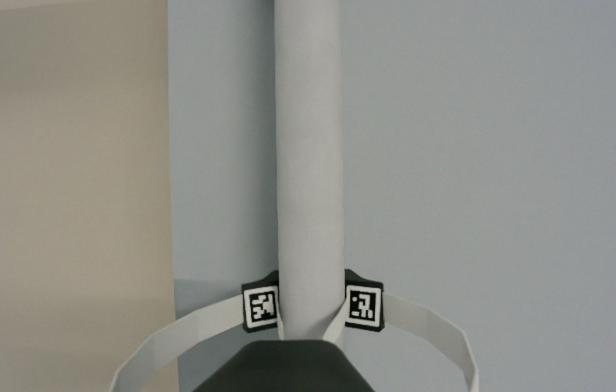

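{"method": "move", "body": {
  "blocking": false,
  "r2": {"base":{"translate_m":-0.247,"strafe_m":-0.143},"pace":"slow","contact_limits":{"translate_m":0.7}},
  "cameras": []
}}

{"method": "wait", "body": {
  "seconds": 5,
  "cameras": []
}}

{"method": "move", "body": {
  "blocking": false,
  "r2": {"base":{"translate_m":-0.183,"strafe_m":-0.219},"pace":"slow","contact_limits":{"translate_m":0.7}},
  "cameras": []
}}

{"method": "wait", "body": {
  "seconds": 5,
  "cameras": ["r2_head_camera","r2_head_left_camera"]
}}

Scene clock: 126.00 s.
move: r2 moving
r1: as last shown
r1.lidar_m: 2.18 0.88 0.74 0.75 0.88 0.76 0.76 0.92 1.67 2.05 2.39 3.92
r1.motor_effort: lift_m=+24(24) arm_m=+4(4) wheel_0=+0(1) wheel_1=+0(0) wheel_2=+0(0)
r1.servo_current: wrist_yaw_rad=39(59) wrist_pitch_rad=39(46) wrist_roll_rad=59(72) gripper_m=46(46)
r1.wrist_depth_mm: - - - - - 1863 1205 / - - - - - 1708 1229 / - - - - - 1708 1229 / - - - - - 1756 1255 / - - - - - 1756 1229 / 1808 206 - - - 199 1255 / - - - 140 - 1499 1255
r2.base_odometry: x=-3.527 y=-1.364 heading=-2.837
r2.turned_by_wheels: +0.000
r2.turned_by_imu: -0.010
r2.base_tilt: forward=-0.6 right=+0.1
r2.lidar_m: 0.40 0.80 1.15 1.93 2.06 2.86 1.65 1.63 2.90 2.57 0.91 0.51
r2.base_status: translate_m moving; strafe_m moving
r2.joint_positions: lift_m=+0.930 arm_m=+0.000 wrist_yaw_rad=+0.003 wrist_pitch_rad=+0.001 wrist_roll_rad=+0.000 gripper_m=-0.028
r2.joint_status: not commanded
r2.measured_speeds: translate_m=-0.048 strafe_m=-0.028 rotate_rad=+0.002 lift_m=+0.000 arm_m=+0.000 wrist_yaw_rad=+0.000 wrist_pitch_rad=+0.000 wrist_roll_rad=+0.000
r2.motor_effort: lift_m=+20(20) arm_m=-4(4) wheel_0=-13(13) wheel_1=-11(14) wheel_2=+20(20)
r2.servo_current: wrist_yaw_rad=46(59) wrist_pitch_rad=46(46) wrist_roll_rad=52(52) gripper_m=130(137)
r2.contact_limits: translate_m 0.7
r2.hand_pose: x=+0.4596 y=-0.0866 z=+1.1077 quat_wxyz=(+1.000, +0.000, +0.001, +0.001)
r2.wrist_depth_mm: - - 231 163 256 271 285 / - - 232 164 259 273 286 / - - 234 166 259 276 289 / - - 235 165 260 277 291 / - - 236 168 264 278 291 / - - 184 167 180 281 294 / - - 236 - 267 276 296

Scene clock: 129.50 s.
earlier move: r2 done
r1.base_odometry: x=+0.000 y=+0.000 heading=+2.600
r1.turned_by_wheels: +0.000
r1.turned_by_imu: +0.000
r1.base_tilt: forward=-1.6 right=+1.3
r1.lidar_m: 2.21 0.87 0.75 0.74 0.88 0.77 0.77 0.94 1.64 2.04 2.36 3.93
r1.base_status: not commanded
r1.joint_positions: lift_m=+0.680 arm_m=+0.000 wrist_yaw_rad=+0.003 wrist_pitch_rad=+0.002 wrist_roll_rad=+1.568 gripper_m=+0.130
r1.joint_status: not commanded
r1.measured_speeds: all 0
r1.motor_effort: lift_m=+24(24) arm_m=+3(4) wheel_0=+0(1) wheel_1=+0(0) wheel_2=+0(0)
r1.servo_current: wrist_yaw_rad=46(72) wrist_pitch_rad=46(52) wrist_roll_rad=33(72) gripper_m=46(52)
r1.hand_pose: x=+0.4595 y=-0.0867 z=+0.8572 quat_wxyz=(+0.708, +0.706, +0.002, +0.000)
r1.wrist_depth_mm: - - - - - 1808 1182 / - - - - - 1708 1182 / - - - - - 1756 1229 / - - - - - 1808 1229 / - - - - - 1756 1229 / 1756 205 - - - 200 1255 / - - - 149 - 1863 1255
r2.base_odometry: x=-3.345 y=-1.164 heading=-2.835
r2.turned_by_wheels: +0.001
r2.turned_by_imu: +0.003
r2.base_tilt: forward=-0.6 right=+0.1
r2.lidar_m: 0.42 1.04 1.49 2.09 2.21 3.13 1.34 1.69 2.76 2.66 1.36 0.56
r2.base_status: done
r2.joint_positions: lift_m=+0.930 arm_m=+0.000 wrist_yaw_rad=+0.014 wrist_pitch_rad=+0.001 wrist_roll_rad=+0.000 gripper_m=-0.028
r2.joint_status: not commanded
r2.measured_speeds: all 0
r2.motor_effort: lift_m=+20(21) arm_m=-4(4) wheel_0=+8(13) wheel_1=-6(14) wheel_2=+18(22)
r2.servo_current: wrist_yaw_rad=85(91) wrist_pitch_rad=39(46) wrist_roll_rad=46(59) gripper_m=130(137)
r2.contact_limits: translate_m 0.7
r2.hand_pose: x=+0.4605 y=-0.0834 z=+1.1077 quat_wxyz=(+1.000, +0.000, +0.001, +0.007)
r2.wrist_depth_mm: - 209 228 162 289 334 377 / - 209 226 165 290 334 392 / - 213 226 165 290 334 392 / - 213 226 167 290 338 392 / - 215 231 167 293 338 394 / - 212 186 167 180 349 389 / - 144 225 - 303 351 389
wait: 3.50 of 5 s (r2 has come to rest)

Scene clock: 130.00 s.
move: r2 moving
r1: as last shown
r1.lidar_m: 2.20 0.88 0.76 0.75 0.88 0.77 0.77 0.92 1.63 2.03 2.41 3.92
r1.motor_effort: lift_m=+24(24) arm_m=+4(4) wheel_0=+0(1) wheel_1=+0(0) wheel_2=+0(0)
r1.servo_current: wrist_yaw_rad=52(65) wrist_pitch_rad=39(52) wrist_roll_rad=39(65) gripper_m=46(46)
r1.wrist_depth_mm: - - - - - 1808 1182 / - - - - - 1708 1229 / - - - - - 1708 1229 / - - - - - 1808 1229 / - - - - - 1808 1255 / 1708 205 - - - 199 1229 / - - - 149 - 1808 1281
r2.base_odometry: x=-3.340 y=-1.152 heading=-2.834
r2.turned_by_wheels: +0.002
r2.turned_by_imu: +0.002
r2.base_tilt: forward=-0.6 right=+0.0
r2.lidar_m: 0.41 1.05 1.50 2.09 2.20 3.14 1.35 1.72 2.71 2.67 1.35 0.56
r2.base_status: translate_m moving; strafe_m moving
r2.joint_positions: lift_m=+0.930 arm_m=+0.000 wrist_yaw_rad=+0.014 wrist_pitch_rad=+0.001 wrist_roll_rad=+0.000 gripper_m=-0.028
r2.joint_status: not commanded
r2.measured_speeds: translate_m=-0.032 strafe_m=-0.039 rotate_rad=+0.003 lift_m=+0.000 arm_m=+0.000 wrist_yaw_rad=+0.003 wrist_pitch_rad=+0.000 wrist_roll_rad=+0.000
r2.motor_effort: lift_m=+20(20) arm_m=-4(4) wheel_0=+9(12) wheel_1=-9(10) wheel_2=+20(22)
r2.servo_current: wrist_yaw_rad=78(91) wrist_pitch_rad=46(46) wrist_roll_rad=46(52) gripper_m=130(130)
r2.contact_limits: translate_m 0.7
r2.hand_pose: x=+0.4605 y=-0.0834 z=+1.1077 quat_wxyz=(+1.000, +0.000, +0.001, +0.007)
r2.wrist_depth_mm: - 208 229 165 289 334 379 / - 210 226 166 290 334 392 / - 211 225 164 291 338 392 / - 212 228 167 291 338 389 / - 215 231 167 294 342 387 / - 212 183 168 180 343 392 / - - 230 - 303 362 392

Scene clock: 134.63 s.
earlier move: r2 done
r1.base_odometry: x=+0.000 y=+0.000 heading=+2.600
r1.turned_by_wheels: +0.000
r1.turned_by_imu: +0.000
r1.base_tilt: forward=-1.6 right=+1.3
r1.lidar_m: 2.20 0.88 0.74 0.74 0.90 0.76 0.75 0.94 1.67 2.04 2.38 3.89
r1.base_status: not commanded
r1.joint_positions: lift_m=+0.680 arm_m=+0.000 wrist_yaw_rad=+0.003 wrist_pitch_rad=+0.002 wrist_roll_rad=+1.568 gripper_m=+0.130
r1.joint_status: not commanded
r1.measured_speeds: all 0
r1.motor_effort: lift_m=+24(24) arm_m=+3(4) wheel_0=-1(1) wheel_1=+0(1) wheel_2=+0(0)
r1.servo_current: wrist_yaw_rad=39(78) wrist_pitch_rad=52(52) wrist_roll_rad=26(65) gripper_m=39(46)
r1.hand_pose: x=+0.4595 y=-0.0867 z=+0.8572 quat_wxyz=(+0.708, +0.706, +0.002, +0.000)
r1.wrist_depth_mm: - - - - - 1863 1182 / - - - - - 1756 1229 / - - - - - 1756 1255 / - - - - - 1808 1229 / - - - - - 1756 1255 / 1756 205 - - - 200 1229 / - - - 149 - 1863 1205
r2.base_odometry: x=-3.237 y=-0.900 heading=-2.833
r2.turned_by_wheels: +0.000
r2.turned_by_imu: +0.367
r2.base_tilt: forward=-0.6 right=+0.0
r2.lidar_m: 0.38 1.32 2.29 2.32 2.99 1.29 1.44 2.64 2.46 1.65 0.88 0.52
r2.base_status: done
r2.joint_positions: lift_m=+0.930 arm_m=+0.000 wrist_yaw_rad=+0.029 wrist_pitch_rad=+0.001 wrist_roll_rad=+0.000 gripper_m=-0.029
r2.joint_status: not commanded
r2.measured_speeds: all 0
r2.on_its_own: wrist_yaw_rad is at rest, and its servo_current (182 mA) is outside its rest range (0 to 104 mA)
r2.motor_effort: lift_m=+20(21) arm_m=-3(4) wheel_0=+9(31) wheel_1=+1(10) wheel_2=+13(27)
r2.servo_current: wrist_yaw_rad=182(208) wrist_pitch_rad=46(46) wrist_roll_rad=46(59) gripper_m=78(130)
r2.contact_limits: translate_m 0.7
r2.hand_pose: x=+0.4617 y=-0.0790 z=+1.1077 quat_wxyz=(+1.000, +0.000, +0.001, +0.015)
r2.wrist_depth_mm: - - 235 244 250 257 264 / - - 236 244 251 258 266 / - 233 236 164 254 260 266 / - - 238 171 254 260 270 / - - 239 166 255 263 270 / - 159 181 166 253 265 271 / - - 242 - 256 267 272
wait: 4.63 of 5 s (r2 has come to rest)
Images, in order (width x height): r2_head_camera 420x560, r2_head_left_camera 420x672.

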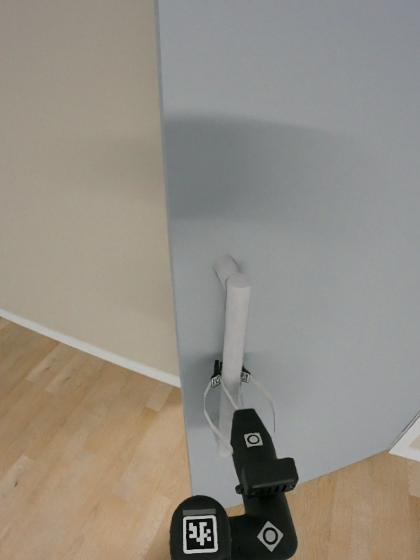

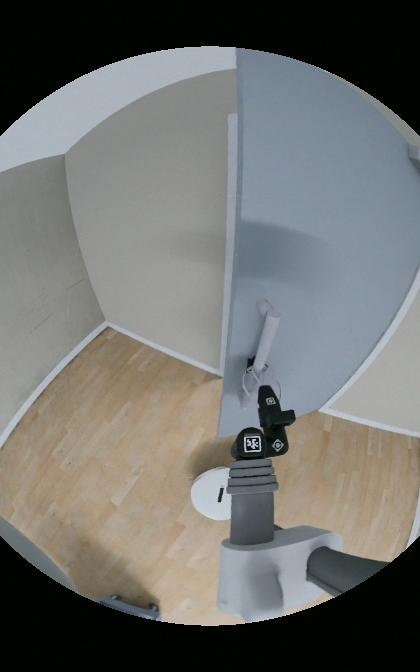

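{"method": "move", "body": {
  "blocking": false,
  "r2": {"base":{"translate_m":-0.27,"strafe_m":-0.1},"pace":"slow","contact_limits":{"translate_m":0.7}},
  "cameras": []
}}

{"method": "wait", "body": {
  "seconds": 5,
  "cameras": ["r2_head_camera","r2_head_left_camera","r2_wrist_camera","r1_head_left_camera"]
}}

Scene clock: 140.70 s.
move: r2 moving
r1: as last shown
r1.lidar_m: 2.22 0.88 0.76 0.75 0.88 0.77 0.77 0.94 1.66 2.05 2.37 3.91
r1.motor_effort: lift_m=+24(24) arm_m=+4(4) wheel_0=+0(1) wheel_1=+0(0) wheel_2=+0(0)
r1.servo_current: wrist_yaw_rad=39(59) wrist_pitch_rad=46(46) wrist_roll_rad=59(59) gripper_m=39(46)
r1.wrist_depth_mm: - - - - - 1756 1205 / - - - - - 1756 1229 / - - - - - 1708 1229 / - - - - - 1808 1229 / - - - - - 1756 1229 / 1808 205 - - - 199 1255 / - - - 149 - 1756 1281
r2.base_odometry: x=-3.227 y=-0.892 heading=-2.832
r2.turned_by_wheels: +0.002
r2.turned_by_imu: +0.002
r2.base_tilt: forward=-0.6 right=+0.0
r2.lidar_m: 0.39 1.32 2.30 2.33 2.96 1.29 1.47 2.63 2.43 1.65 0.87 0.52
r2.base_status: translate_m moving; strafe_m moving
r2.joint_positions: lift_m=+0.930 arm_m=+0.000 wrist_yaw_rad=+0.029 wrist_pitch_rad=+0.001 wrist_roll_rad=+0.000 gripper_m=-0.029
r2.joint_status: not commanded
r2.measured_speeds: translate_m=-0.049 strafe_m=-0.017 rotate_rad=+0.001 lift_m=+0.000 arm_m=+0.000 wrist_yaw_rad=+0.000 wrist_pitch_rad=+0.000 wrist_roll_rad=+0.000
r2.motor_effort: lift_m=+20(21) arm_m=-4(4) wheel_0=+6(8) wheel_1=-7(9) wheel_2=+23(25)
r2.servo_current: wrist_yaw_rad=195(195) wrist_pitch_rad=46(46) wrist_roll_rad=46(52) gripper_m=85(91)
r2.contact_limits: translate_m 0.7
r2.hand_pose: x=+0.4617 y=-0.0790 z=+1.1077 quat_wxyz=(+1.000, +0.000, +0.001, +0.015)
r2.wrist_depth_mm: - - 234 243 250 259 265 / - - 235 245 252 260 267 / - 234 236 165 252 260 270 / - - 237 172 254 263 271 / - - 239 166 256 265 271 / - 160 182 166 253 266 273 / - - 241 - 257 270 276

Scene clock: 144.30 s.
earlier move: r2 done
r1.base_odometry: x=+0.000 y=+0.000 heading=+2.600
r1.turned_by_wheels: +0.000
r1.turned_by_imu: +0.000
r1.base_tilt: forward=-1.6 right=+1.3
r1.lidar_m: 2.22 0.87 0.73 0.75 0.88 0.77 0.77 0.91 1.68 2.03 2.40 3.92
r1.base_status: not commanded
r1.joint_positions: lift_m=+0.680 arm_m=+0.000 wrist_yaw_rad=+0.003 wrist_pitch_rad=+0.002 wrist_roll_rad=+1.568 gripper_m=+0.130
r1.joint_status: not commanded
r1.measured_speeds: all 0
r1.motor_effort: lift_m=+24(24) arm_m=+4(4) wheel_0=+0(1) wheel_1=+0(0) wheel_2=+0(0)
r1.servo_current: wrist_yaw_rad=65(72) wrist_pitch_rad=46(52) wrist_roll_rad=52(72) gripper_m=39(52)
r1.hand_pose: x=+0.4595 y=-0.0867 z=+0.8572 quat_wxyz=(+0.708, +0.706, +0.002, +0.000)
r1.wrist_depth_mm: - - - - - 1863 1205 / - - - - - 1756 1229 / - - - - - 1808 1205 / - - - - - 1756 1205 / - - - - - 1756 1281 / 1756 206 - - - 200 1229 / - - - 148 - 1756 1281
r2.base_odometry: x=-3.011 y=-0.723 heading=-2.834
r2.turned_by_wheels: -0.002
r2.turned_by_imu: +0.001
r2.base_tilt: forward=-0.6 right=+0.0
r2.lidar_m: 0.39 1.60 2.49 2.52 3.23 1.11 3.69 2.44 2.27 1.92 1.28 0.56
r2.base_status: done
r2.joint_positions: lift_m=+0.930 arm_m=+0.000 wrist_yaw_rad=+0.012 wrist_pitch_rad=+0.001 wrist_roll_rad=+0.000 gripper_m=-0.029
r2.joint_status: not commanded
r2.measured_speeds: all 0
r2.motor_effort: lift_m=+20(21) arm_m=-4(4) wheel_0=-7(13) wheel_1=-8(9) wheel_2=+13(25)
r2.servo_current: wrist_yaw_rad=72(208) wrist_pitch_rad=39(46) wrist_roll_rad=39(59) gripper_m=85(91)
r2.contact_limits: translate_m 0.7
r2.hand_pose: x=+0.4604 y=-0.0839 z=+1.1077 quat_wxyz=(+1.000, +0.000, +0.001, +0.006)
r2.wrist_depth_mm: - 207 224 163 286 334 384 / - 208 225 163 287 338 384 / - 209 225 165 289 338 387 / - 210 228 165 290 340 389 / - 211 228 167 291 340 392 / - 211 186 167 179 351 394 / - 138 226 - 307 324 -
wait: 3.60 of 5 s (r2 has come to rest)
pictures: r1_head_left_camera, r2_head_camera, r2_head_left_camera, r2_wrist_camera
Images, in order (width x height): r1_head_left_camera 420x672, r2_head_camera 420x560, r2_head_left_camera 420x672, r2_wrist_camera 616x392.

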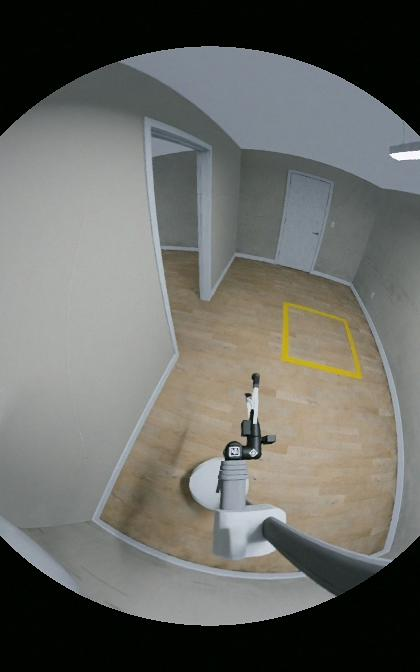

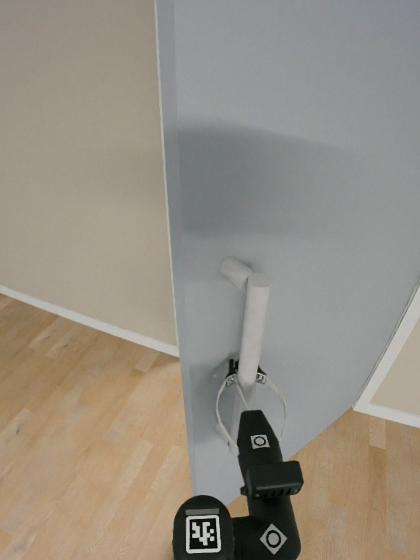

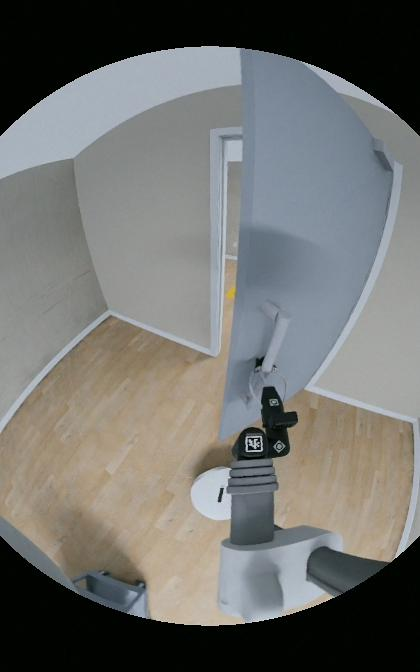

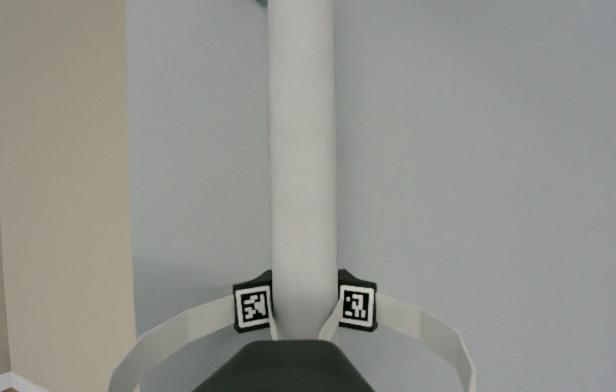

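{"method": "move", "body": {
  "blocking": false,
  "r2": {"base":{"translate_m":-0.22,"strafe_m":-0.18},"pace":"slow","contact_limits":{"translate_m":0.7}},
  "cameras": []
}}

{"method": "wait", "body": {
  "seconds": 5,
  "cameras": ["r2_head_left_camera"]
}}

Scene clock: 150.03 s.
move: r2 moving
r1: as last shown
r1.lidar_m: 2.21 0.85 0.76 0.76 0.89 0.77 0.78 0.92 1.68 2.02 2.38 3.92
r1.servo_current: wrist_yaw_rad=46(59) wrist_pitch_rad=33(46) wrist_roll_rad=52(59) gripper_m=39(52)
r1.wrist_depth_mm: - - - - - 1863 1205 / - - - - - 1708 1205 / - - - - - 1756 1205 / - - - - - 1756 1229 / - - - - - 1756 1255 / 1708 206 - - - 200 1229 / - - - 149 - 1808 1229
r2.base_odometry: x=-3.004 y=-0.712 heading=-2.833
r2.turned_by_wheels: +0.001
r2.turned_by_imu: +0.001
r2.base_tilt: forward=-0.6 right=+0.1
r2.lidar_m: 0.40 1.62 2.50 2.56 3.25 1.10 3.65 2.43 2.24 1.95 1.32 0.56
r2.base_status: translate_m moving; strafe_m moving
r2.joint_positions: lift_m=+0.930 arm_m=+0.000 wrist_yaw_rad=+0.012 wrist_pitch_rad=+0.001 wrist_roll_rad=+0.000 gripper_m=-0.029
r2.joint_status: not commanded
r2.measured_speeds: translate_m=-0.040 strafe_m=-0.033 rotate_rad=-0.001 lift_m=+0.000 arm_m=+0.000 wrist_yaw_rad=+0.000 wrist_pitch_rad=+0.000 wrist_roll_rad=+0.000
r2.motor_effort: lift_m=+20(21) arm_m=-4(4) wheel_0=+5(10) wheel_1=-11(12) wheel_2=+20(20)
r2.servo_current: wrist_yaw_rad=65(78) wrist_pitch_rad=39(46) wrist_roll_rad=46(52) gripper_m=85(91)
r2.contact_limits: translate_m 0.7
r2.hand_pose: x=+0.4604 y=-0.0839 z=+1.1077 quat_wxyz=(+1.000, +0.000, +0.001, +0.006)
r2.wrist_depth_mm: - 208 224 163 287 340 387 / - 208 226 164 289 338 389 / - 209 227 165 290 340 389 / - 209 227 166 293 342 392 / - 210 229 167 296 343 394 / - 212 186 167 180 355 394 / - - 225 - 310 325 -

Scene clock: 153.60 s.
earlier move: r2 done
r1.base_odometry: x=+0.000 y=+0.000 heading=+2.600
r1.turned_by_wheels: +0.000
r1.turned_by_imu: +0.000
r1.base_tilt: forward=-1.6 right=+1.3
r1.lidar_m: 2.21 0.87 0.75 0.76 0.90 0.78 0.78 0.92 1.67 2.04 2.38 3.93
r1.base_status: not commanded
r1.joint_positions: lift_m=+0.680 arm_m=+0.000 wrist_yaw_rad=+0.003 wrist_pitch_rad=+0.002 wrist_roll_rad=+1.568 gripper_m=+0.130
r1.joint_status: not commanded
r1.measured_speeds: all 0
r1.motor_effort: lift_m=+24(24) arm_m=+4(4) wheel_0=+0(1) wheel_1=+0(0) wheel_2=+0(0)
r1.servo_current: wrist_yaw_rad=46(72) wrist_pitch_rad=39(52) wrist_roll_rad=59(72) gripper_m=46(52)
r1.hand_pose: x=+0.4595 y=-0.0867 z=+0.8572 quat_wxyz=(+0.708, +0.706, +0.002, +0.000)
r1.wrist_depth_mm: - - - - - 1808 1205 / - - - - - 1708 1229 / - - - - - 1756 1229 / - - - - - 1708 1229 / - - - - - 1708 1255 / 1756 205 - - - 200 1229 / - - - 149 - 1808 1255
r2.base_odometry: x=-2.857 y=-0.485 heading=-2.833
r2.turned_by_wheels: +0.000
r2.turned_by_imu: -0.121
r2.base_tilt: forward=-0.6 right=+0.1
r2.lidar_m: 0.38 1.58 2.70 2.70 1.24 0.99 3.87 2.35 2.02 2.07 1.53 0.71
r2.base_status: done
r2.joint_positions: lift_m=+0.930 arm_m=+0.000 wrist_yaw_rad=+0.009 wrist_pitch_rad=+0.001 wrist_roll_rad=+0.000 gripper_m=-0.029
r2.joint_status: not commanded
r2.measured_speeds: all 0
r2.motor_effort: lift_m=+20(21) arm_m=-4(4) wheel_0=-3(10) wheel_1=-7(12) wheel_2=+19(22)
r2.servo_current: wrist_yaw_rad=52(85) wrist_pitch_rad=39(46) wrist_roll_rad=33(59) gripper_m=85(98)
r2.contact_limits: translate_m 0.7
r2.hand_pose: x=+0.4601 y=-0.0849 z=+1.1077 quat_wxyz=(+1.000, +0.000, +0.001, +0.004)
r2.wrist_depth_mm: - 176 219 164 364 - - / 171 178 220 165 384 - - / 173 178 220 167 384 - - / 167 178 220 165 384 - - / - 179 229 169 387 - - / - 178 185 170 178 - - / - 165 213 - - - -
wait: 3.57 of 5 s (r2 has come to rest)
Images, in order (width x height): r2_head_left_camera 420x672.

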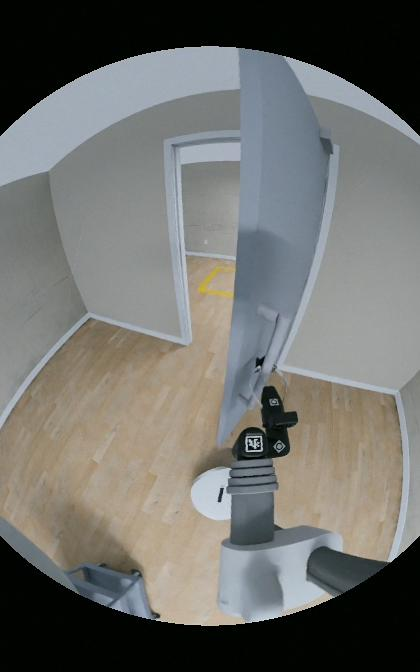

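{"method": "move", "body": {
  "blocking": false,
  "r2": {"base":{"translate_m":-0.13,"strafe_m":-0.29},"pace":"slow","contact_limits":{"translate_m":0.7}},
  "cameras": []
}}

{"method": "wait", "body": {
  "seconds": 5,
  "cameras": ["r2_head_left_camera"]
}}

Scene clock: 165.07 s.
move: r2 moving
r1: as last shown
r1.lidar_m: 2.22 0.83 0.75 0.76 0.90 0.75 0.76 0.94 1.66 2.03 2.37 3.90
r1.motor_effort: lift_m=+24(24) arm_m=+3(4) wheel_0=+0(0) wheel_1=+0(0) wheel_2=+0(0)
r1.servo_current: wrist_yaw_rad=39(59) wrist_pitch_rad=46(46) wrist_roll_rad=52(72) gripper_m=46(52)
r1.wrist_depth_mm: - - - - - 1921 1205 / - - - - - 1708 1229 / - - - - - 1708 1229 / - - - - - 1808 1229 / - - - - - 1756 1255 / 1708 206 - - - 200 1255 / - - - 149 - 1708 1255
r2.base_odometry: x=-2.855 y=-0.472 heading=-2.832
r2.turned_by_wheels: +0.001
r2.turned_by_imu: -0.009
r2.base_tilt: forward=-0.6 right=+0.0
r2.lidar_m: 0.38 1.58 2.71 2.71 1.33 1.00 3.93 2.35 2.06 2.05 1.53 0.70
r2.base_status: translate_m moving; strafe_m moving
r2.joint_positions: lift_m=+0.930 arm_m=+0.000 wrist_yaw_rad=+0.009 wrist_pitch_rad=+0.001 wrist_roll_rad=+0.000 gripper_m=-0.029
r2.joint_status: not commanded
r2.measured_speeds: translate_m=-0.021 strafe_m=-0.046 rotate_rad=+0.000 lift_m=+0.000 arm_m=+0.000 wrist_yaw_rad=+0.000 wrist_pitch_rad=+0.000 wrist_roll_rad=+0.000
r2.motor_effort: lift_m=+20(20) arm_m=-4(4) wheel_0=+4(5) wheel_1=-12(13) wheel_2=+22(23)
r2.servo_current: wrist_yaw_rad=52(59) wrist_pitch_rad=39(46) wrist_roll_rad=52(52) gripper_m=85(91)
r2.contact_limits: translate_m 0.7
r2.hand_pose: x=+0.4601 y=-0.0849 z=+1.1077 quat_wxyz=(+1.000, +0.000, +0.001, +0.004)
r2.wrist_depth_mm: 166 178 220 163 370 - - / 167 179 222 164 368 - - / 169 179 223 165 368 - - / 171 180 223 166 370 - - / - 180 230 167 375 - - / - 179 186 167 175 - - / - 170 216 - - - -

Scene clock: 169.03 s.
earlier move: r2 done
r1.base_odometry: x=+0.000 y=+0.000 heading=+2.600
r1.turned_by_wheels: +0.000
r1.turned_by_imu: +0.000
r1.base_tilt: forward=-1.6 right=+1.3
r1.lidar_m: 2.22 0.89 0.76 0.76 0.90 0.77 0.78 0.92 1.64 2.04 2.39 3.91
r1.base_status: not commanded
r1.joint_positions: lift_m=+0.680 arm_m=+0.000 wrist_yaw_rad=+0.003 wrist_pitch_rad=+0.002 wrist_roll_rad=+1.568 gripper_m=+0.130
r1.joint_status: not commanded
r1.measured_speeds: all 0
r1.motor_effort: lift_m=+24(24) arm_m=+3(4) wheel_0=+0(1) wheel_1=+0(0) wheel_2=+0(0)
r1.servo_current: wrist_yaw_rad=52(65) wrist_pitch_rad=46(52) wrist_roll_rad=52(72) gripper_m=39(52)
r1.hand_pose: x=+0.4595 y=-0.0867 z=+0.8572 quat_wxyz=(+0.708, +0.706, +0.002, +0.000)
r1.wrist_depth_mm: - - - - - 1863 1182 / - - - - - 1708 1229 / - - - - - 1808 1205 / - - - - - 1756 1229 / - - - - - 1808 1229 / 1661 204 - - - 200 1229 / - - - 149 - 1808 1255
r2.base_odometry: x=-2.822 y=-0.170 heading=-2.831
r2.turned_by_wheels: +0.001
r2.turned_by_imu: -0.138
r2.base_tilt: forward=-0.6 right=+0.1
r2.lidar_m: 0.34 1.73 2.35 2.95 1.39 1.08 - 2.24 1.81 1.79 1.72 1.37
r2.base_status: done
r2.joint_positions: lift_m=+0.930 arm_m=+0.000 wrist_yaw_rad=+0.018 wrist_pitch_rad=+0.001 wrist_roll_rad=+0.000 gripper_m=-0.029
r2.joint_status: not commanded
r2.measured_speeds: all 0
r2.motor_effort: lift_m=+20(21) arm_m=-6(7) wheel_0=+6(14) wheel_1=-8(13) wheel_2=+29(30)
r2.servo_current: wrist_yaw_rad=104(117) wrist_pitch_rad=39(46) wrist_roll_rad=52(65) gripper_m=85(91)
r2.contact_limits: translate_m 0.7
r2.hand_pose: x=+0.4610 y=-0.0823 z=+1.1077 quat_wxyz=(+1.000, +0.000, +0.001, +0.009)
r2.wrist_depth_mm: 123 162 249 163 - - - / 123 171 249 165 - - - / 124 163 248 165 - - - / 124 163 249 166 - - - / 124 162 266 167 - - - / 125 162 186 170 169 - - / 127 146 226 - - - -
wait: 3.97 of 5 s (r2 has come to rest)
Images, in order (width x height): r2_head_left_camera 420x672.

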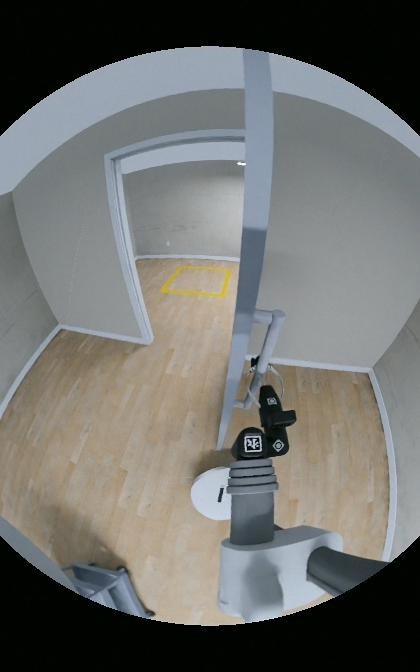

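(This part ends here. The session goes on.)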